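# Swap a shelf cell for the new cell on the tray

## Task

Standing in front of the shelf, exchange the cell that is second from the left in the shelf's front row for the new cell waiting on the tray. Set the old cell upright on the tray. Set the new cell upright in the spot the old one left, facing the same direction the old one did. Slide the old cell's air hose fully onto either of the new cell's two tubes, and seat the new cell's plug fully. Lids must stay on, the other cells must be left alone, no cell may tilt far or be dropped, and no wire may come out of its plug or socket.

## Robot and tools

Robot: two FANUC CRX-5iA arms, left_arm and right_arm, each carrying a Robotiq 2F-85 two-finger gripper and a wrist camera. Root links (scene frame): left_arm at (-0.036, +0.491, +0.035) m, right_arm at (+0.034, -0.301, +0.035) m, both turned only about half a degree about z.

Frames. Scene frame: origin at table-top height halfway between the nominal bases, +z up, +x out across the table, left_arm on the +y side (arm names do not match image left/right). Positions and quaternions in results are in this frame and may be off by a few cm at long reach. Gripper frame: fingers point along its +z, close along its y; a block juts about 10 cm toward its +x. end_effector_position is the spot between the pads when shut; fingertips extend about 19 mm past it when closed, 6 mm when fully open.

The 18-number row (used by execute_actions and move): numbers 1-9 are left_arm dx, dy, dz, rx, ry, rz, then left_gripper position, force_limit, speed; numbers 10-18 are the same for right_arm/right_gripper. Always send all 18, each in [-1, 1]. The six pose numbers are an offset, not a pose: measured from that arm's Hand target as it stood when the action or move began, along that Hand target's own axes. Scale: 1.0 = 0.6 m for dx/dy/dz and 180 degrees for rx/ry/rz, which together form a single rotation vector. Every row in one action, and every target in one move list, is counted from that same starting Hand target, not from the row before; a new call starts from the new Hand target, so sending the same offset twice moves twice. All-zero pose numbers re-request the current Hand target. The gripper numbers are absolute commands, not offsets: resend the previous values to leave a gripper unchanged (0 is a real command).

Gripper numbers: position +1 = fully open (85 mm), about -0.8 = pads touching, -1 = close until blocked. force_limit sets how hard the motor may push; speed sets finger speed (about 20 mm/s at -1, 85 at 0, 150 at +1). Both begin at +1. Grip force: roughly 30 N per pad at force_limit -1 up to 100 N at +1 after a slow close; a fast close from well open gives 120-135 N at speed 0 and 200-245 N at speed +1. To grip, send -1, keep sending it, and check object_status = 2. object_status: 0 moving, 1 blocked while opening, 2 blocked while closing, 3 reached the command or pads met. New force_limit/speed take effect only with a position change of at least 0.01. To soften a grip, open first. position_measured is in counts: 3 open, ~78 = 60 mm, 130 = 40 mm, 180 = 20 mm, 230 pads together.

Tools:
- execute_actions(actions, cameras): actions is a list of actions; each action is a list of up to 15 rows, one per 1/30 s step; a short action repeats its last row. An empty list returns camera images.
- move(target, speed, blend, stop_force, zero, blocking, cameras): straight-line path toward one row or a list of up to 15 rows, all offsets from the same starting Hand targets. speed in m/s, 0.002-1 (default 0.25; turning capped at twice that in rad/s), one value or one per target. blend in m rounds corners; 0 stops at each target. stop_force in N, 12-80, ends an arm's path when its estimated push against its motion exceeds it; zero (default true) re-zeroes that estimate first. blocking=false returns early; not allowed with stop_force. Whole move capped at 10 s. The result adds a move: line (done, off_target, moving, held, fault; limits=paced means the command was clipped, limits=held means steps were withheld).
- wait(seconds 0-10), stop() to brake a running move, zoom_image(camera, region [x0,y0,x1,y1], at most 504x504 px, only on the newest images), read_manual(section="licences"), finished_scene(scene=1) which ends the scene for good.
Cameras: cam_high, cam_low, cam_shelf, cam_tray, cam_left_wrist, cam_right_wrist, all 896x504.

Results: per-arm end_effector_position (m) and end_effector_quat_wxyz, Hand target (the clipped last command, basis for the next offsets), Tool commands, object_status, position_measured, Joint velocities, and Flange force along the gripper's x y z (includes held weight, has error; "no reading" near singular poses). Calls that ran actions also list positions at some steps. Each step the command is clipped to within 70 mm and 16 degrees of the actual gripper, so it may settle short; send the remaining distance as an offset.

Cautions: do not drop cells, release anything still moving, slam, or push hard; nothing may leave the table. A hard grip on a cell that still rests on something, heavy pulls or twists, and fast swings strain the gripper. Contact torque at a joint limit (142 N m for the first three joints, 35.6 for the wrist joints) or 150 N outside force stops that arm for 10 s. Arms are stiff: aiming past a firm contact can fault. stop_force cannot sense light pushes and is unreliable while the gripper rotates; leave it out when backing away from contact. Keep the arms from pressing on each other; the clearance check does not always stop it. Long holds or straining toward unreachable poses overheat motors (MOTOR HOT, then a 30-60 s stop). Loose objects may be nudged briefly by outside pushes.

Each tool is called as name(argument=value, ...) on one line, values as JSON.

## Session

execute_actions(actions=[])

Scene clock: 0.00 s.
left_arm: end_effector_position=(+0.3796, -0.0439, +0.3711) position_measured=3 object_status=3 end_effector_quat_wxyz=(+0.008, +0.618, +0.786, +0.010) | right_arm: end_effector_position=(+0.3984, -0.5245, +0.3186) position_measured=3 object_status=3 end_effector_quat_wxyz=(-0.062, +0.631, -0.593, +0.496)
Joint positions: left_arm=[-0.746 0.674 1.02 -0.023 -1.903 -0.612] | right_arm=[-0.048 -0.806 -1.135 1.108 -0.57 0.903]
Joint velocities: within noise
Flange force (N): no reading
Hand target: left_arm +0.3796, -0.0439, +0.3711; +0.008, +0.618, +0.786, +0.010 | right_arm +0.3984, -0.5245, +0.3186; -0.062, +0.631, -0.593, +0.496
Tool commands: left_gripper/position=+1.0 left_gripper/force_limit=+1.0 left_gripper/speed=+1.0 right_gripper/position=+1.0 right_gripper/force_limit=+1.0 right_gripper/speed=+1.0

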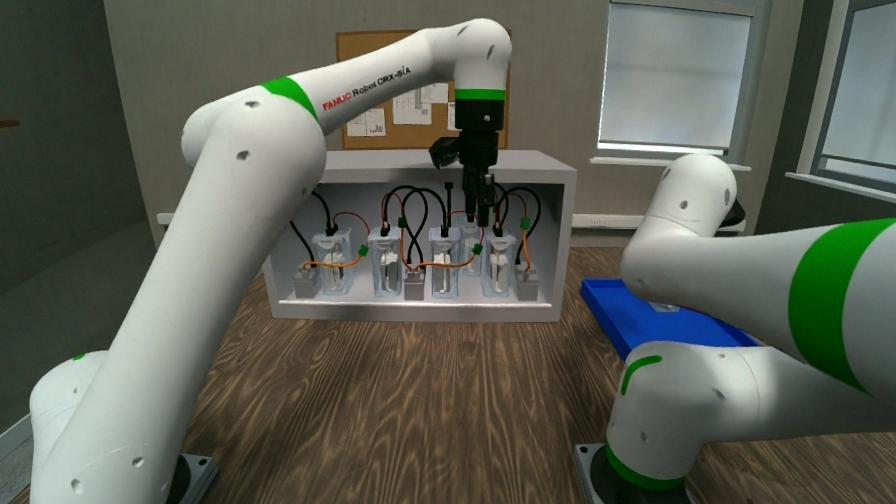

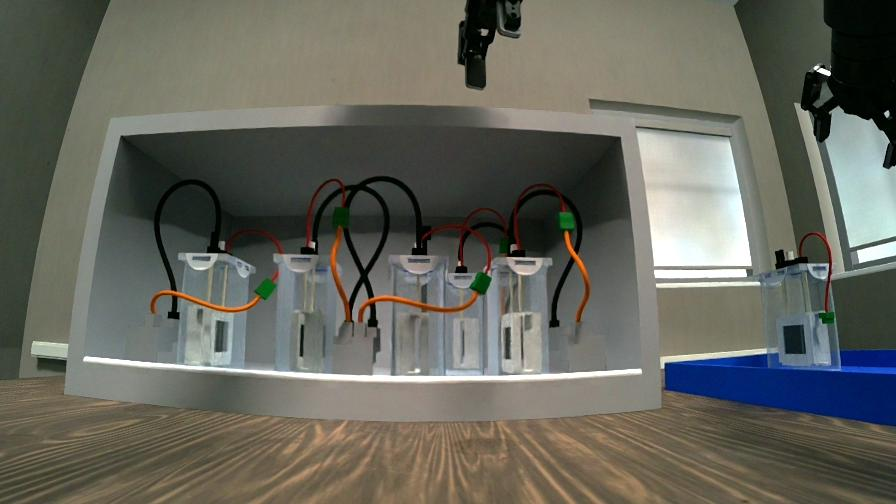

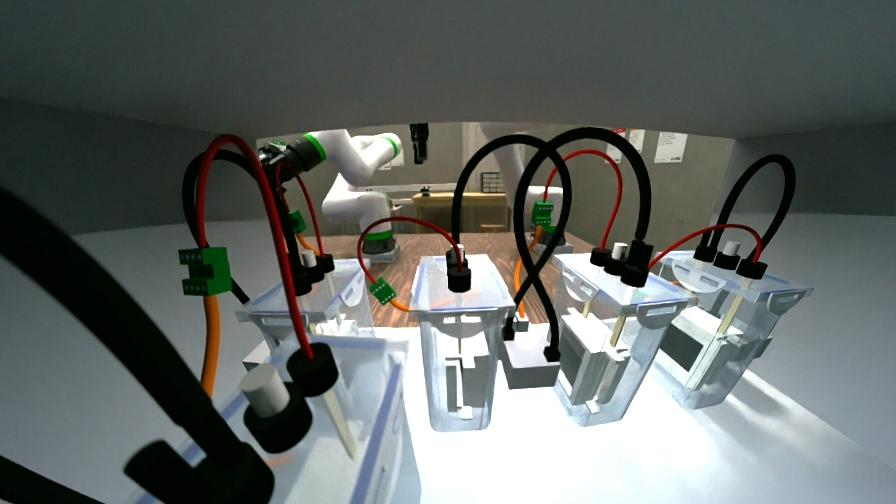

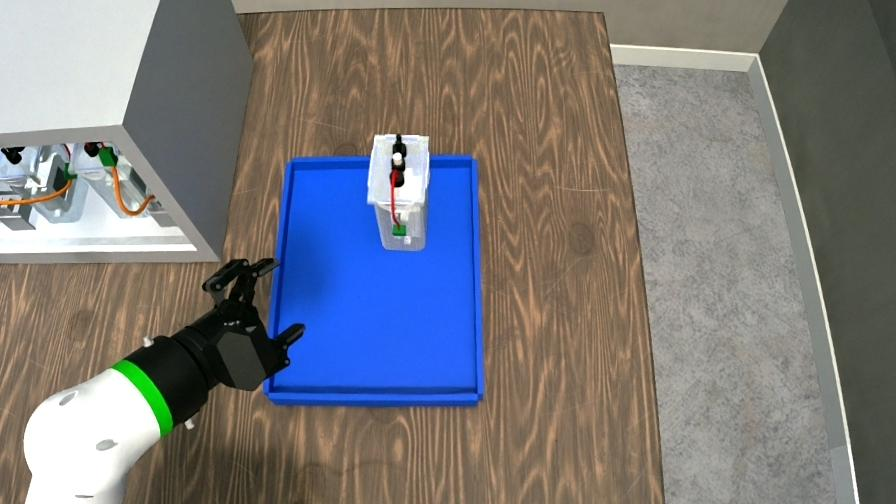

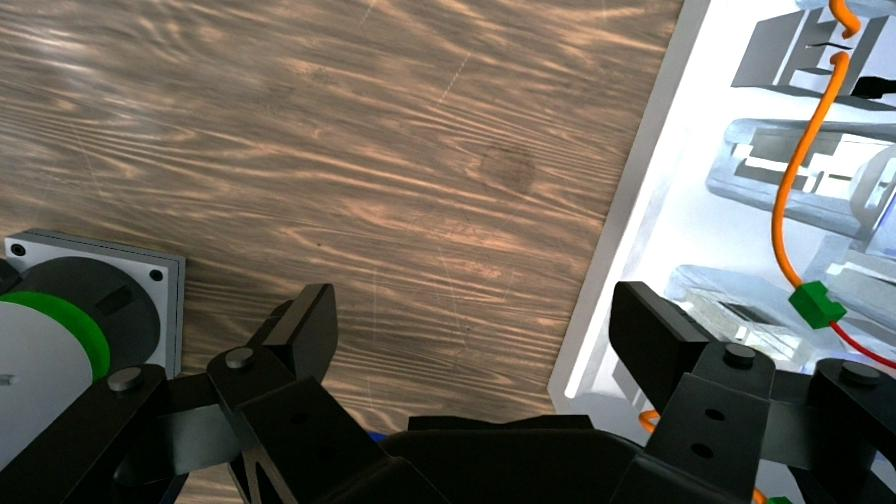

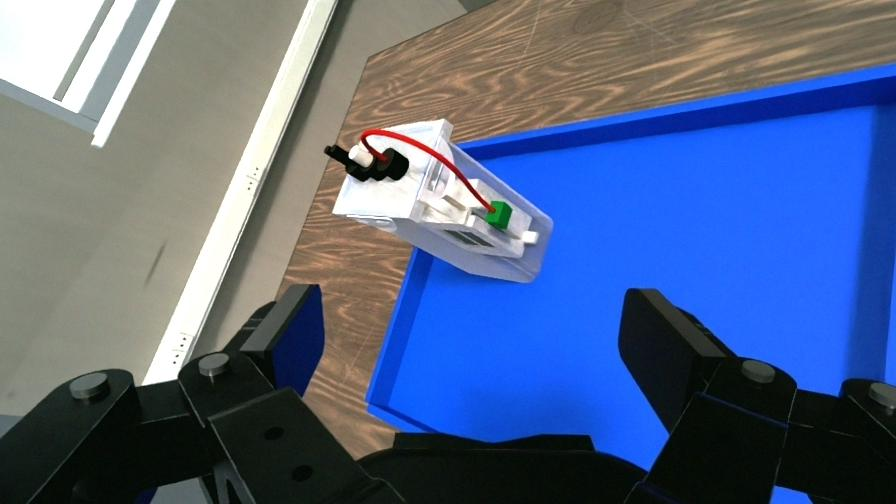

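zoom_image(camera="cam_low", region=[120, 150, 400, 400])

zoom_image(camera="cam_low", region=[370, 150, 650, 400])

zoom_image(camera="cam_low", region=[700, 200, 896, 400])

zoom_image(camera="cam_high", region=[260, 150, 580, 330])

zoom_image(camera="cam_tray", region=[330, 110, 480, 270])

zoom_image(camera="cam_shelf", region=[400, 110, 700, 430])

zoom_image(camera="cam_shelf", region=[150, 110, 420, 330])

zoom_image(camera="cam_right_wrist", region=[300, 100, 580, 300])

Scaled by 1.800.

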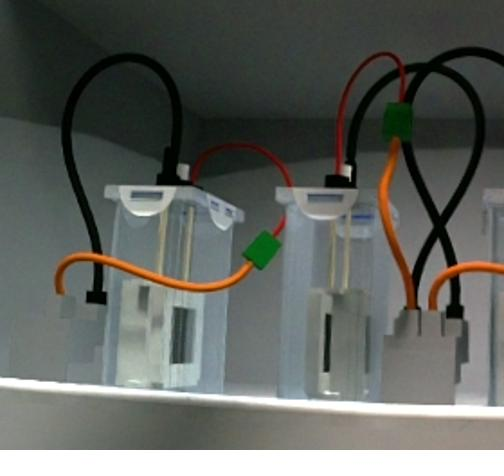

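Scaled by 1.800.

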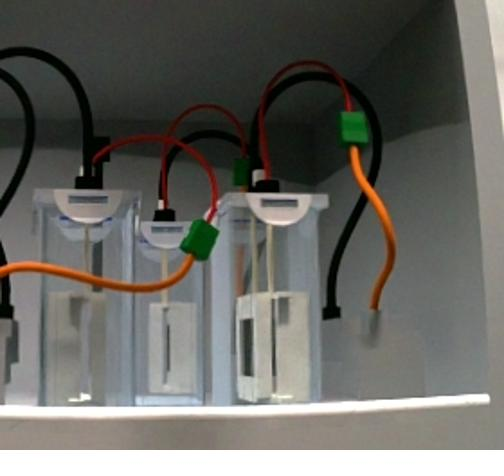

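Scaled by 2.520.

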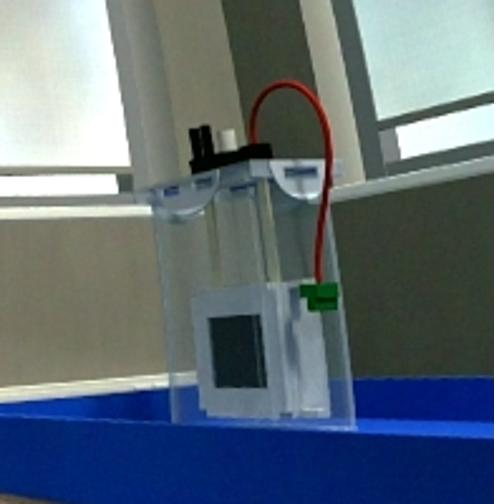

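Scaled by 1.575.

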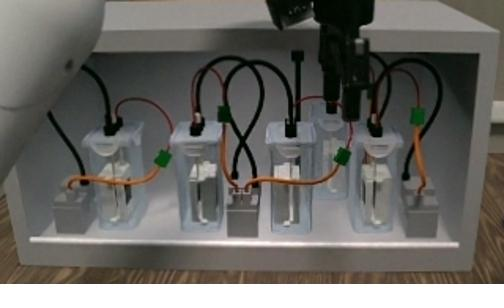

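Scaled by 3.150.

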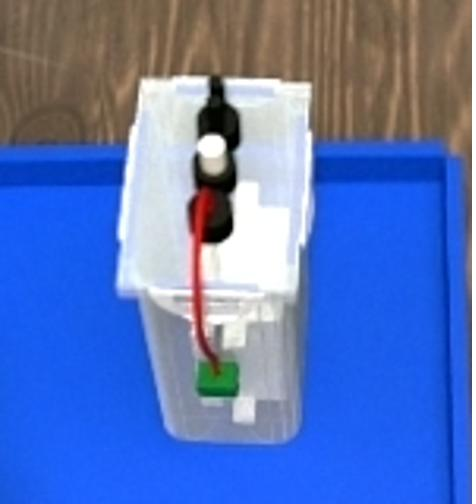

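Scaled by 1.575.

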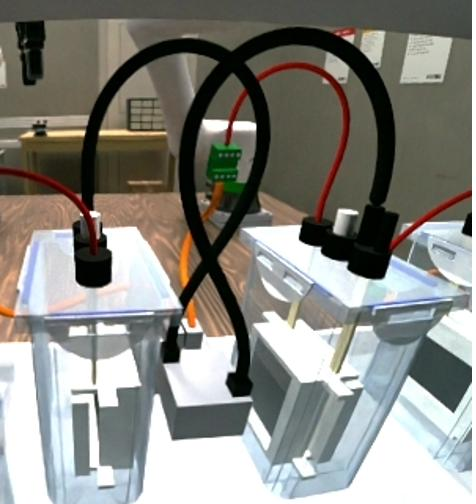

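Scaled by 1.867.

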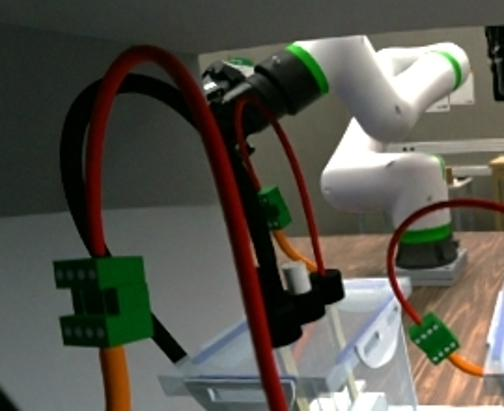

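Scaled by 1.800.

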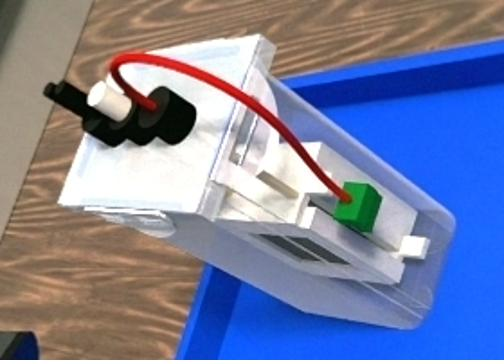

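move(target=[0.213,-0.173,0.078,-0.434,0.339,0.443,1,1,1,0,0,0,0,0,0,1,1,1], cameras=["cam_left_wrist","cam_high"])

Scene clock: 44.47 s.
left_arm: end_effector_position=(+0.2497, +0.0560, +0.3216) position_measured=3 object_status=3 end_effector_quat_wxyz=(-0.001, +0.707, +0.001, +0.707) | right_arm: end_effector_position=(+0.3984, -0.5245, +0.3186) position_measured=3 object_status=3 end_effector_quat_wxyz=(-0.062, +0.631, -0.593, +0.496)
Joint positions: left_arm=[-1.644 0.242 -0.184 -1.548 -1.622 -1.144] | right_arm=[-0.048 -0.806 -1.135 1.108 -0.57 0.903]
Flange force (N): left_arm=[2.9 1.4 3.5] | right_arm=no reading
Hand target: left_arm +0.2497, +0.0560, +0.3216; -0.001, +0.707, +0.001, +0.707 | right_arm +0.3984, -0.5245, +0.3186; -0.062, +0.631, -0.593, +0.496
Off the commanded pose: left_arm 0.000 m, 0 deg | right_arm 0.000 m, 0 deg.
move: done
Images, in order (width x height): cam_high 896x504, cam_left_wrist 896x504.

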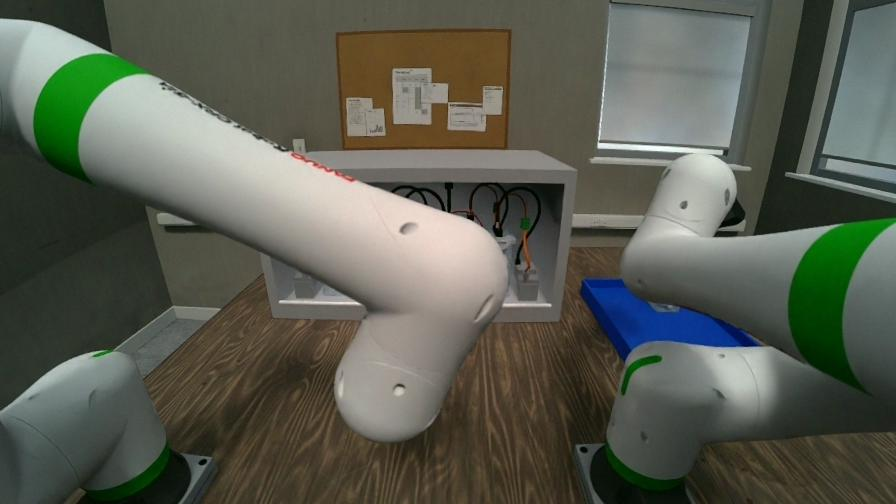

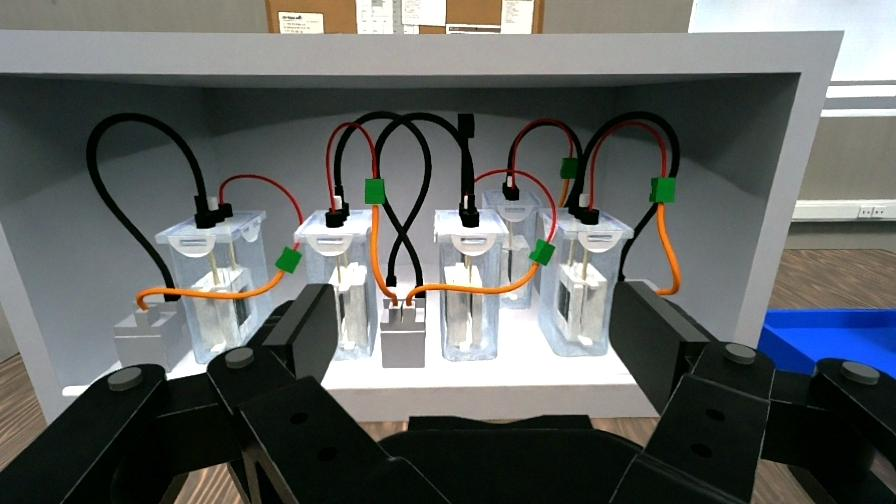

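zoom_image(camera="cam_left_wrist", region=[280, 90, 560, 380])

zoom_image(camera="cam_left_wrist", region=[320, 100, 450, 260])

zoom_image(camera="cam_left_wrist", region=[320, 220, 450, 380])

zoom_image(camera="cam_shelf", region=[560, 200, 700, 340])

zoom_image(camera="cam_shelf", region=[480, 130, 620, 340])

zoom_image(camera="cam_right_wrist", region=[310, 110, 430, 210])

Scaled by 1.738.

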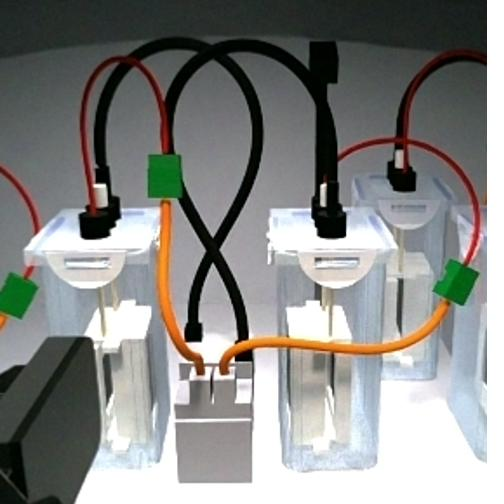

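Scaled by 3.150.

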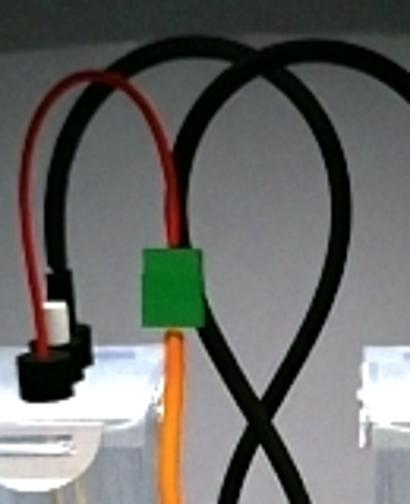

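Scaled by 3.150.

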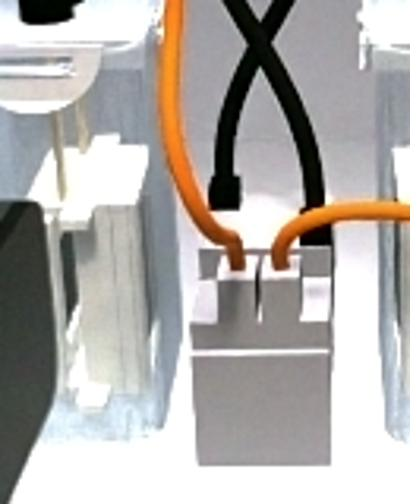

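This scene's latest camera images include none from cam_shelf. They are from: cam_high, cam_left_wrist. cam_shelf's image comes with the result of a call that names it in "cameras".

This scene's latest camera images include none from cam_shelf. They are from: cam_high, cam_left_wrist. cam_shelf's image comes with the result of a call that names it in "cameras".

This scene's latest camera images include none from cam_right_wrist. They are from: cam_high, cam_left_wrist. cam_right_wrist's image comes with the result of a call that names it in "cameras".

wait(seconds=0, cameras=["all"])

zoom_image(camera="cam_shelf", region=[560, 210, 690, 300])

zoom_image(camera="cam_shelf", region=[480, 130, 620, 340])

zoom_image(camera="cam_right_wrist", region=[310, 110, 430, 210])

zoom_image(camera="cam_right_wrist", region=[400, 130, 560, 290])

zoom_image(camera="cam_shelf", region=[100, 330, 420, 504])

Scene clock: 65.93 s.
left_arm: end_effector_position=(+0.2497, +0.0560, +0.3216) position_measured=3 object_status=3 end_effector_quat_wxyz=(-0.001, +0.707, +0.001, +0.707) | right_arm: end_effector_position=(+0.3984, -0.5245, +0.3186) position_measured=3 object_status=3 end_effector_quat_wxyz=(-0.062, +0.631, -0.593, +0.496)
Joint positions: left_arm=[-1.644 0.242 -0.184 -1.548 -1.622 -1.144] | right_arm=[-0.048 -0.806 -1.135 1.108 -0.57 0.903]
Flange force (N): left_arm=[3.6 -0.8 2.9] | right_arm=no reading
Hand target: left_arm +0.2497, +0.0560, +0.3216; -0.001, +0.707, +0.001, +0.707 | right_arm +0.3984, -0.5245, +0.3186; -0.062, +0.631, -0.593, +0.496
Tool commands: left_gripper/position=+1.0 left_gripper/force_limit=+1.0 left_gripper/speed=+1.0 right_gripper/position=+1.0 right_gripper/force_limit=+1.0 right_gripper/speed=+1.0
Off the commanded pose: left_arm 0.000 m, 0 deg | right_arm 0.000 m, 0 deg.

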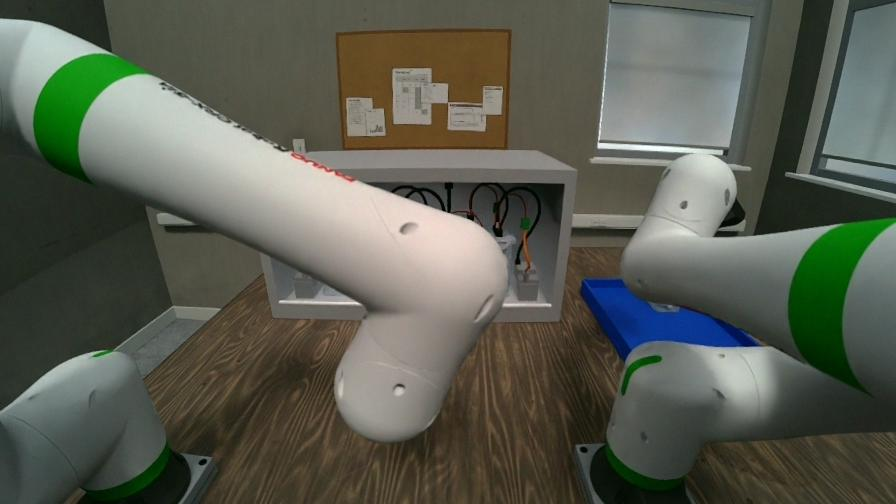

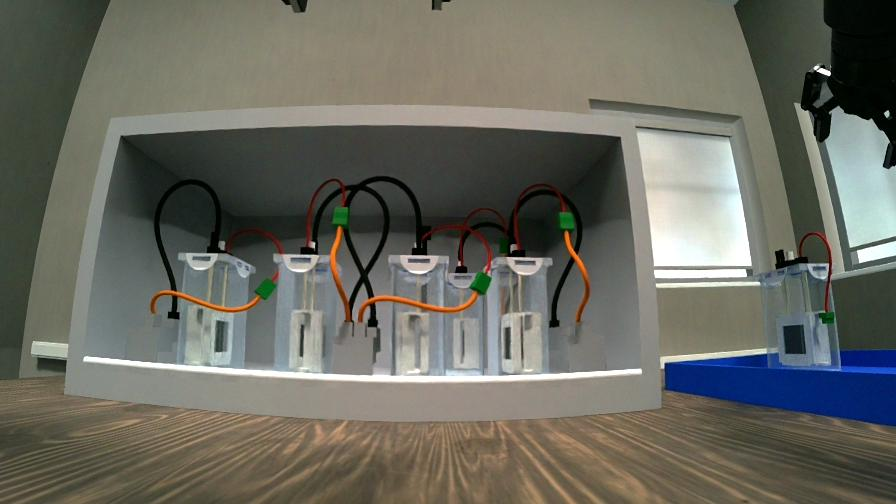

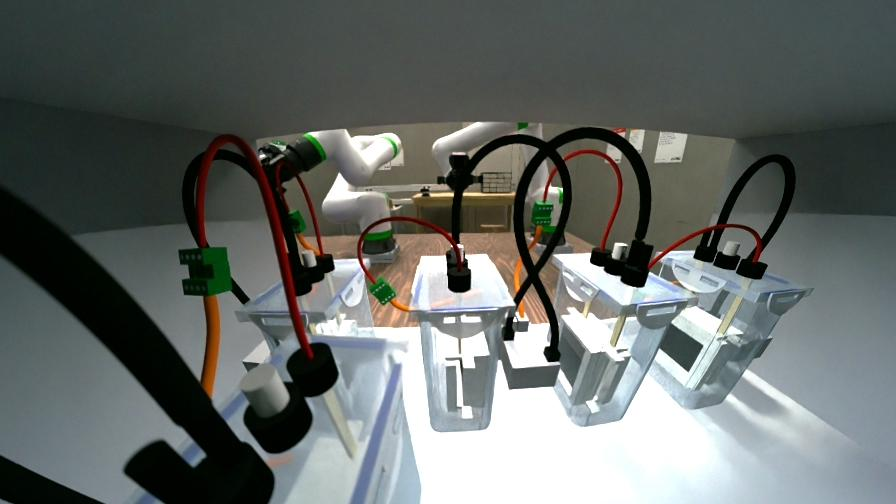

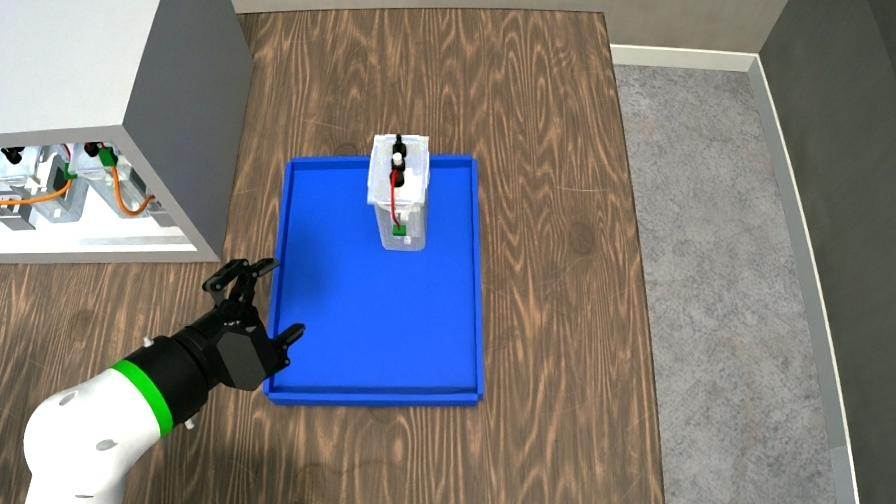

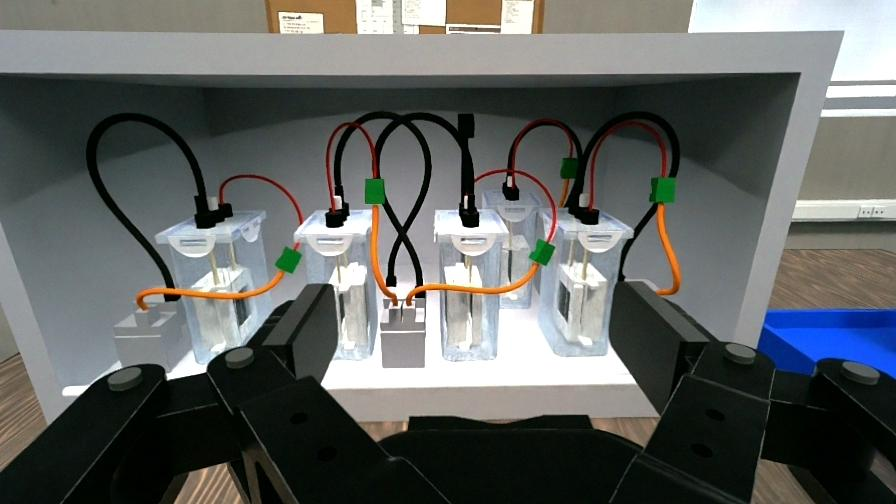

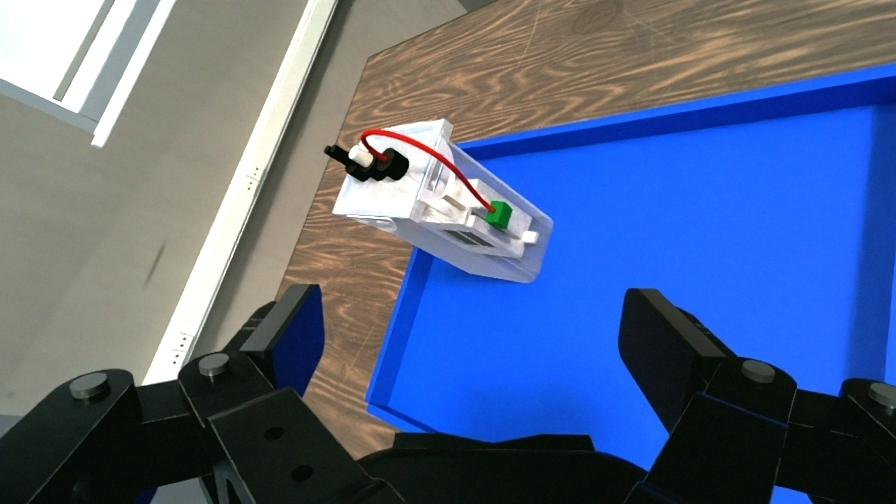

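Scaled by 3.877.

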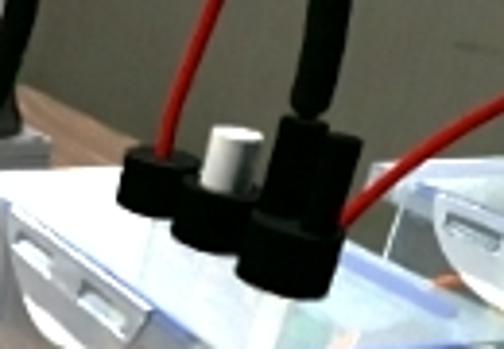

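Scaled by 2.400.

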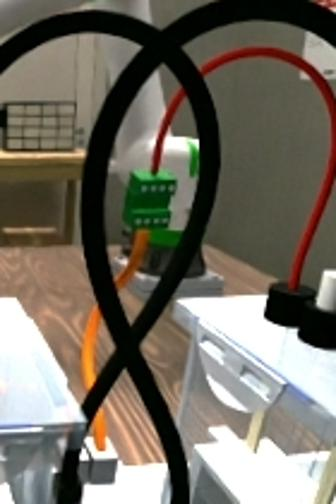

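Scaled by 4.200.

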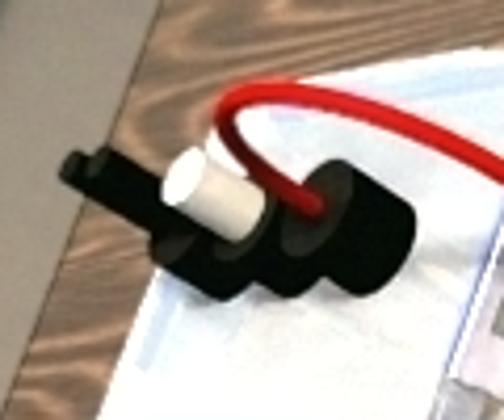

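Scaled by 3.150.

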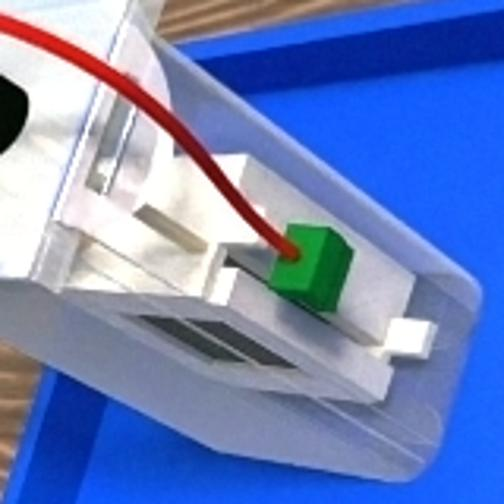

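Scaled by 1.575.

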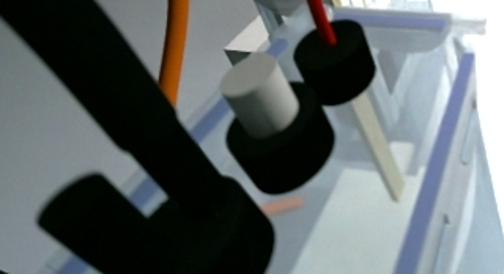

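move(target=[-0.0833,-0.2067,0.2833,0,0,0,1,1,1,0,0,0,0,0,0,1,1,1], cameras=["cam_left_wrist","cam_high","cam_shelf"])

zoom_image(camera="cam_left_wrist", region=[350, 50, 560, 200])

zoom_image(camera="cam_left_wrist", region=[350, 150, 650, 420])

Scene clock: 93.83 s.
left_arm: end_effector_position=(+0.4194, +0.1802, +0.2716) position_measured=3 object_status=3 end_effector_quat_wxyz=(-0.001, +0.707, +0.001, +0.707) | right_arm: end_effector_position=(+0.3984, -0.5245, +0.3186) position_measured=3 object_status=3 end_effector_quat_wxyz=(-0.062, +0.631, -0.593, +0.496)
Joint positions: left_arm=[-1.237 0.158 -0.46 -1.78 -1.287 -0.922] | right_arm=[-0.048 -0.806 -1.135 1.108 -0.57 0.903]
Flange force (N): left_arm=[3.6 -4.0 3.5] | right_arm=no reading
Hand target: left_arm +0.4195, +0.1802, +0.2716; -0.001, +0.707, +0.001, +0.707 | right_arm +0.3984, -0.5245, +0.3186; -0.062, +0.631, -0.593, +0.496
Off the commanded pose: left_arm 0.000 m, 0 deg | right_arm 0.000 m, 0 deg.
move: done
Images, in order (width x height): cam_high 896x504, cam_shelf 896x504, cam_left_wrist 896x504.

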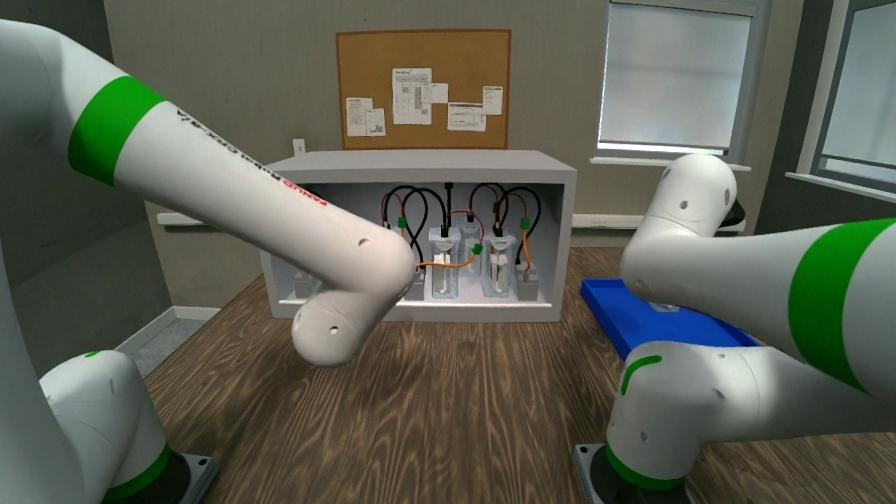

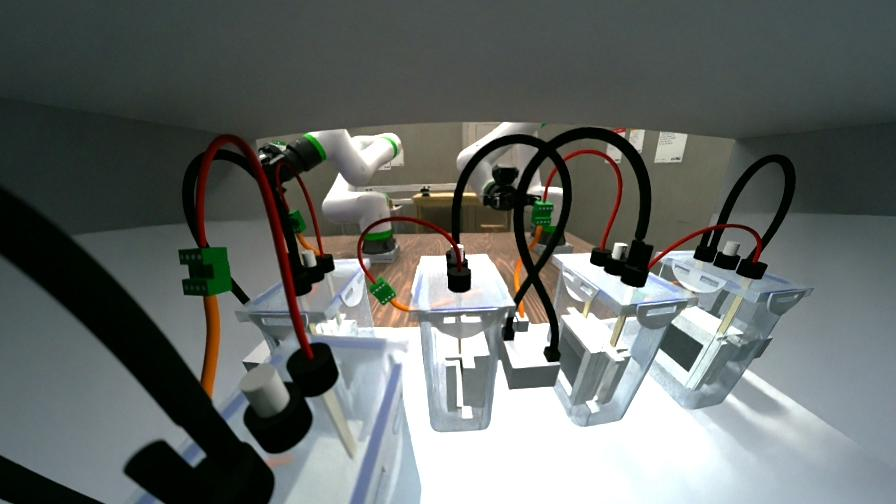

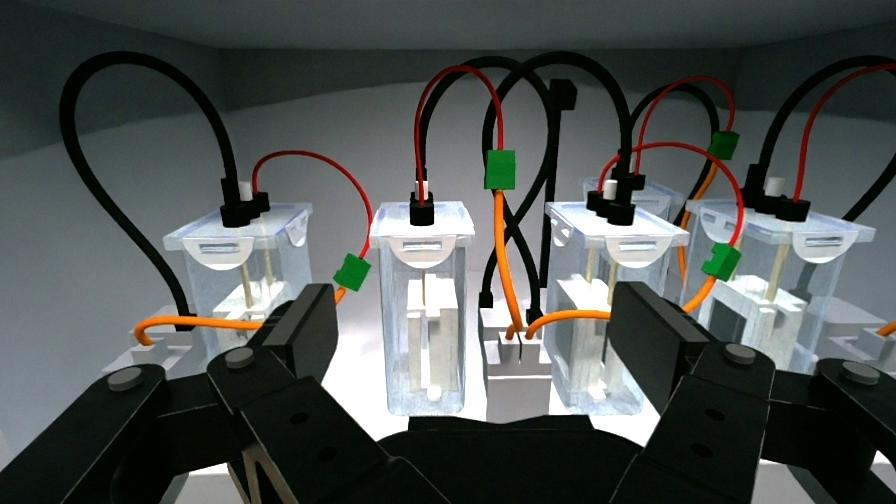

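Scaled by 2.400.

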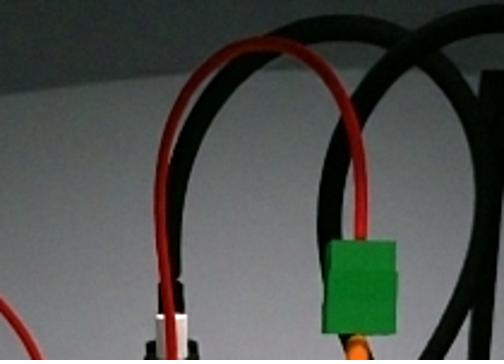

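Scaled by 1.680.

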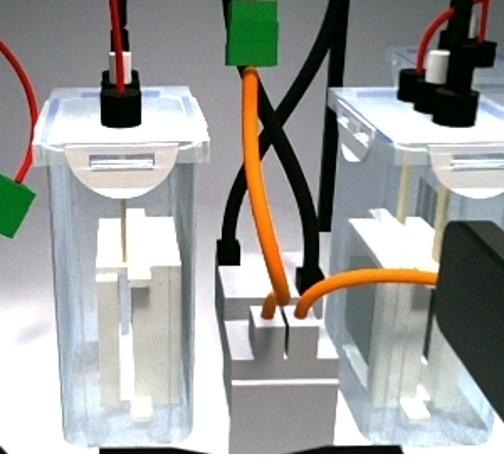

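zoom_image(camera="cam_left_wrist", region=[475, 140, 525, 200])

zoom_image(camera="cam_shelf", region=[520, 190, 570, 240])

zoom_image(camera="cam_shelf", region=[165, 235, 245, 310])

zoom_image(camera="cam_left_wrist", region=[690, 230, 750, 290])

zoom_image(camera="cam_left_wrist", region=[400, 140, 450, 230])

Scaled by 8.400.

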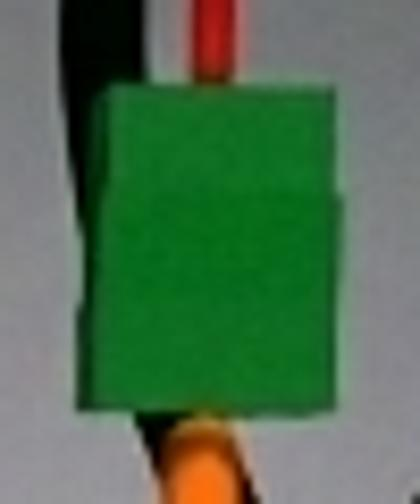

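Scaled by 10.080.

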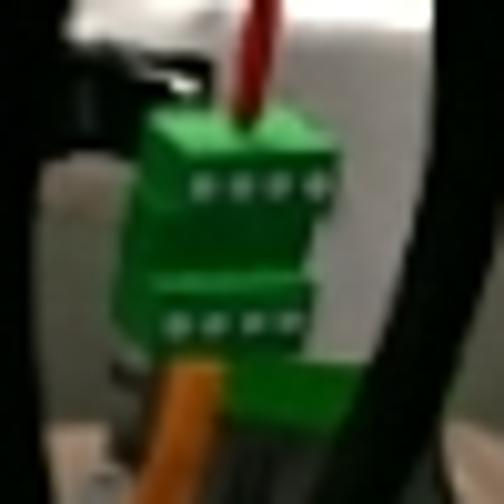

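Scaled by 6.300.

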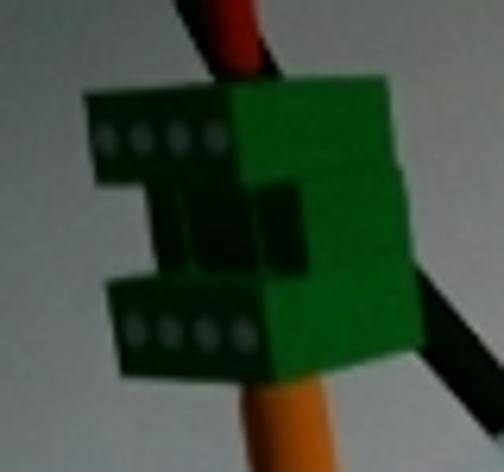

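Scaled by 8.400.

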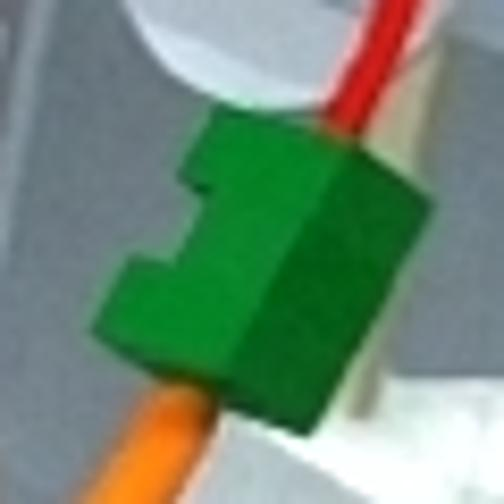

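Scaled by 5.600.

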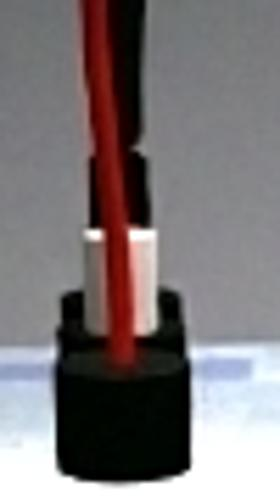

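move(target=[-0.037,0.05,-0.15,-0.214,0,-0.968,0,1,1,0,0,0,0,0,0,1,1,1], speed=0.4, cameras=["cam_left_wrist","cam_high"])

Scene clock: 264.67 s.
left_arm: end_effector_position=(+0.3295, +0.1501, +0.2494) position_measured=129 object_status=3 end_effector_quat_wxyz=(+0.843, +0.009, +0.538, +0.010) | right_arm: end_effector_position=(+0.3984, -0.5245, +0.3186) position_measured=3 object_status=3 end_effector_quat_wxyz=(-0.062, +0.631, -0.593, +0.496)
Joint positions: left_arm=[-1.472 0.625 -0.426 -1.898 -1.887 2.568] | right_arm=[-0.048 -0.806 -1.135 1.108 -0.57 0.903]
Flange force (N): left_arm=[-1.9 0.5 4.9] | right_arm=no reading
Hand target: left_arm +0.3295, +0.1501, +0.2494; +0.843, +0.009, +0.538, +0.010 | right_arm +0.3984, -0.5245, +0.3186; -0.062, +0.631, -0.593, +0.496
Off the commanded pose: left_arm 0.000 m, 0 deg | right_arm 0.000 m, 0 deg.
move: done
Images, in order (width x height): cam_high 896x504, cam_left_wrist 896x504.

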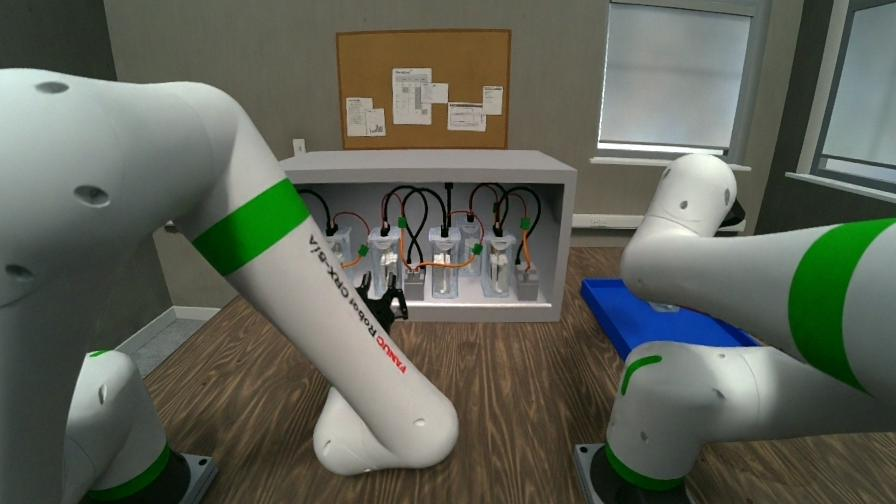

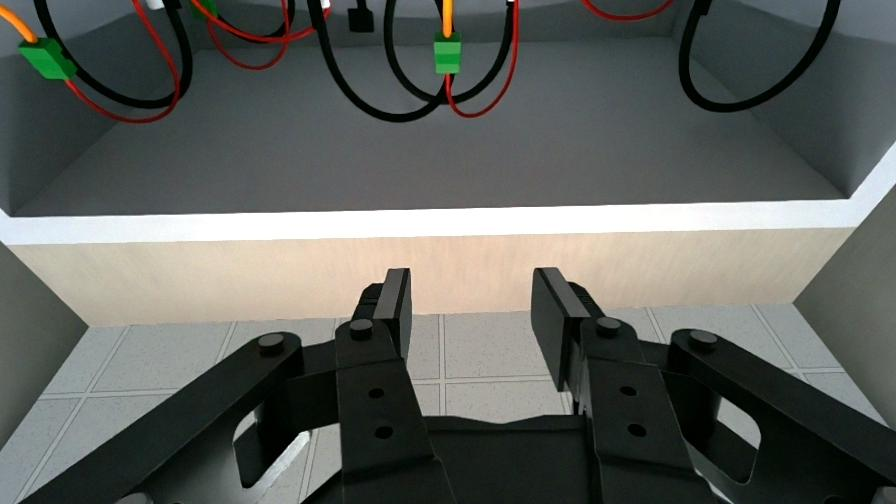

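move(target=[0.107,-0.007,0.328,0,0,0,0,1,1,0,0,0,0,0,0,1,1,1], speed=0.2, cameras=["cam_left_wrist","cam_shelf"])

zoom_image(camera="cam_left_wrist", region=[380, 50, 580, 320])

zoom_image(camera="cam_shelf", region=[450, 120, 660, 300])

Scene clock: 286.33 s.
left_arm: end_effector_position=(+0.5350, +0.1468, +0.2740) position_measured=129 object_status=3 end_effector_quat_wxyz=(+0.843, +0.009, +0.538, +0.010) | right_arm: end_effector_position=(+0.3984, -0.5245, +0.3186) position_measured=3 object_status=3 end_effector_quat_wxyz=(-0.062, +0.631, -0.593, +0.496)
Joint positions: left_arm=[-1.071 0.664 -0.235 -2.237 -1.619 2.542] | right_arm=[-0.048 -0.806 -1.135 1.108 -0.57 0.903]
Flange force (N): left_arm=[-1.3 2.3 4.5] | right_arm=no reading
Hand target: left_arm +0.5351, +0.1468, +0.2740; +0.843, +0.009, +0.538, +0.010 | right_arm +0.3984, -0.5245, +0.3186; -0.062, +0.631, -0.593, +0.496
Off the commanded pose: left_arm 0.000 m, 0 deg | right_arm 0.000 m, 0 deg.
move: done
Images, in order (width x height): cam_shelf 896x504, cam_left_wrist 896x504.

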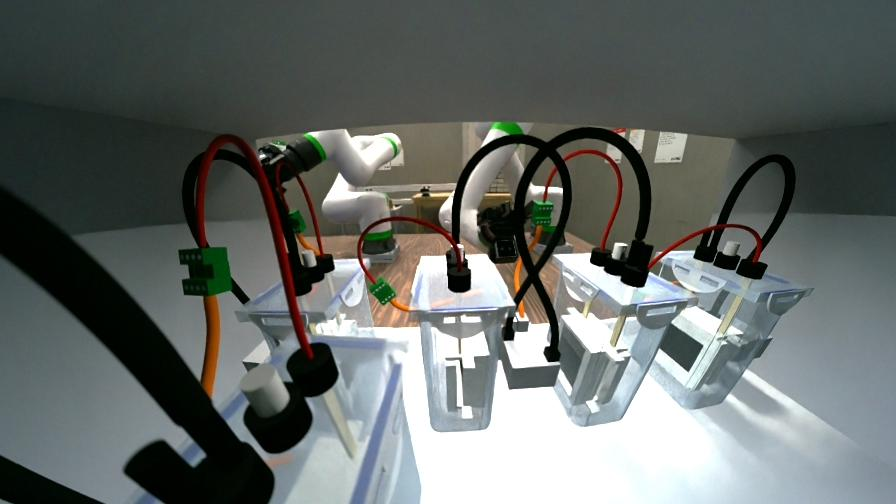

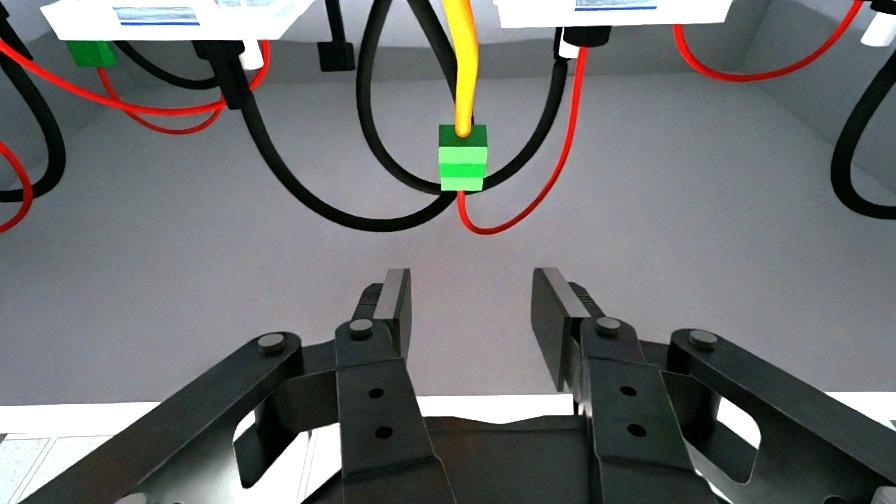

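Scaled by 1.867.

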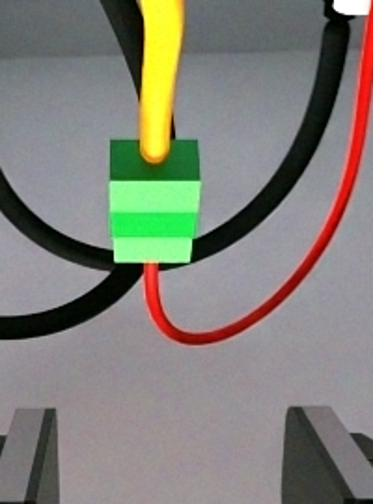

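Scaled by 2.400.

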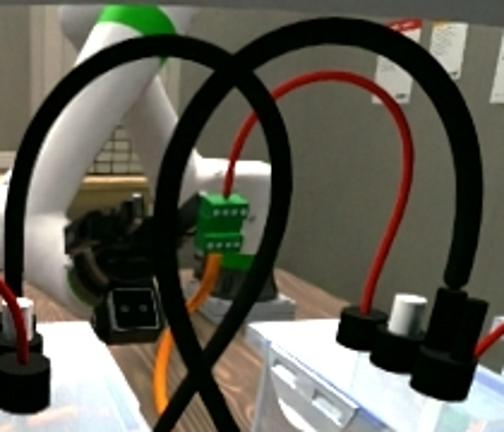

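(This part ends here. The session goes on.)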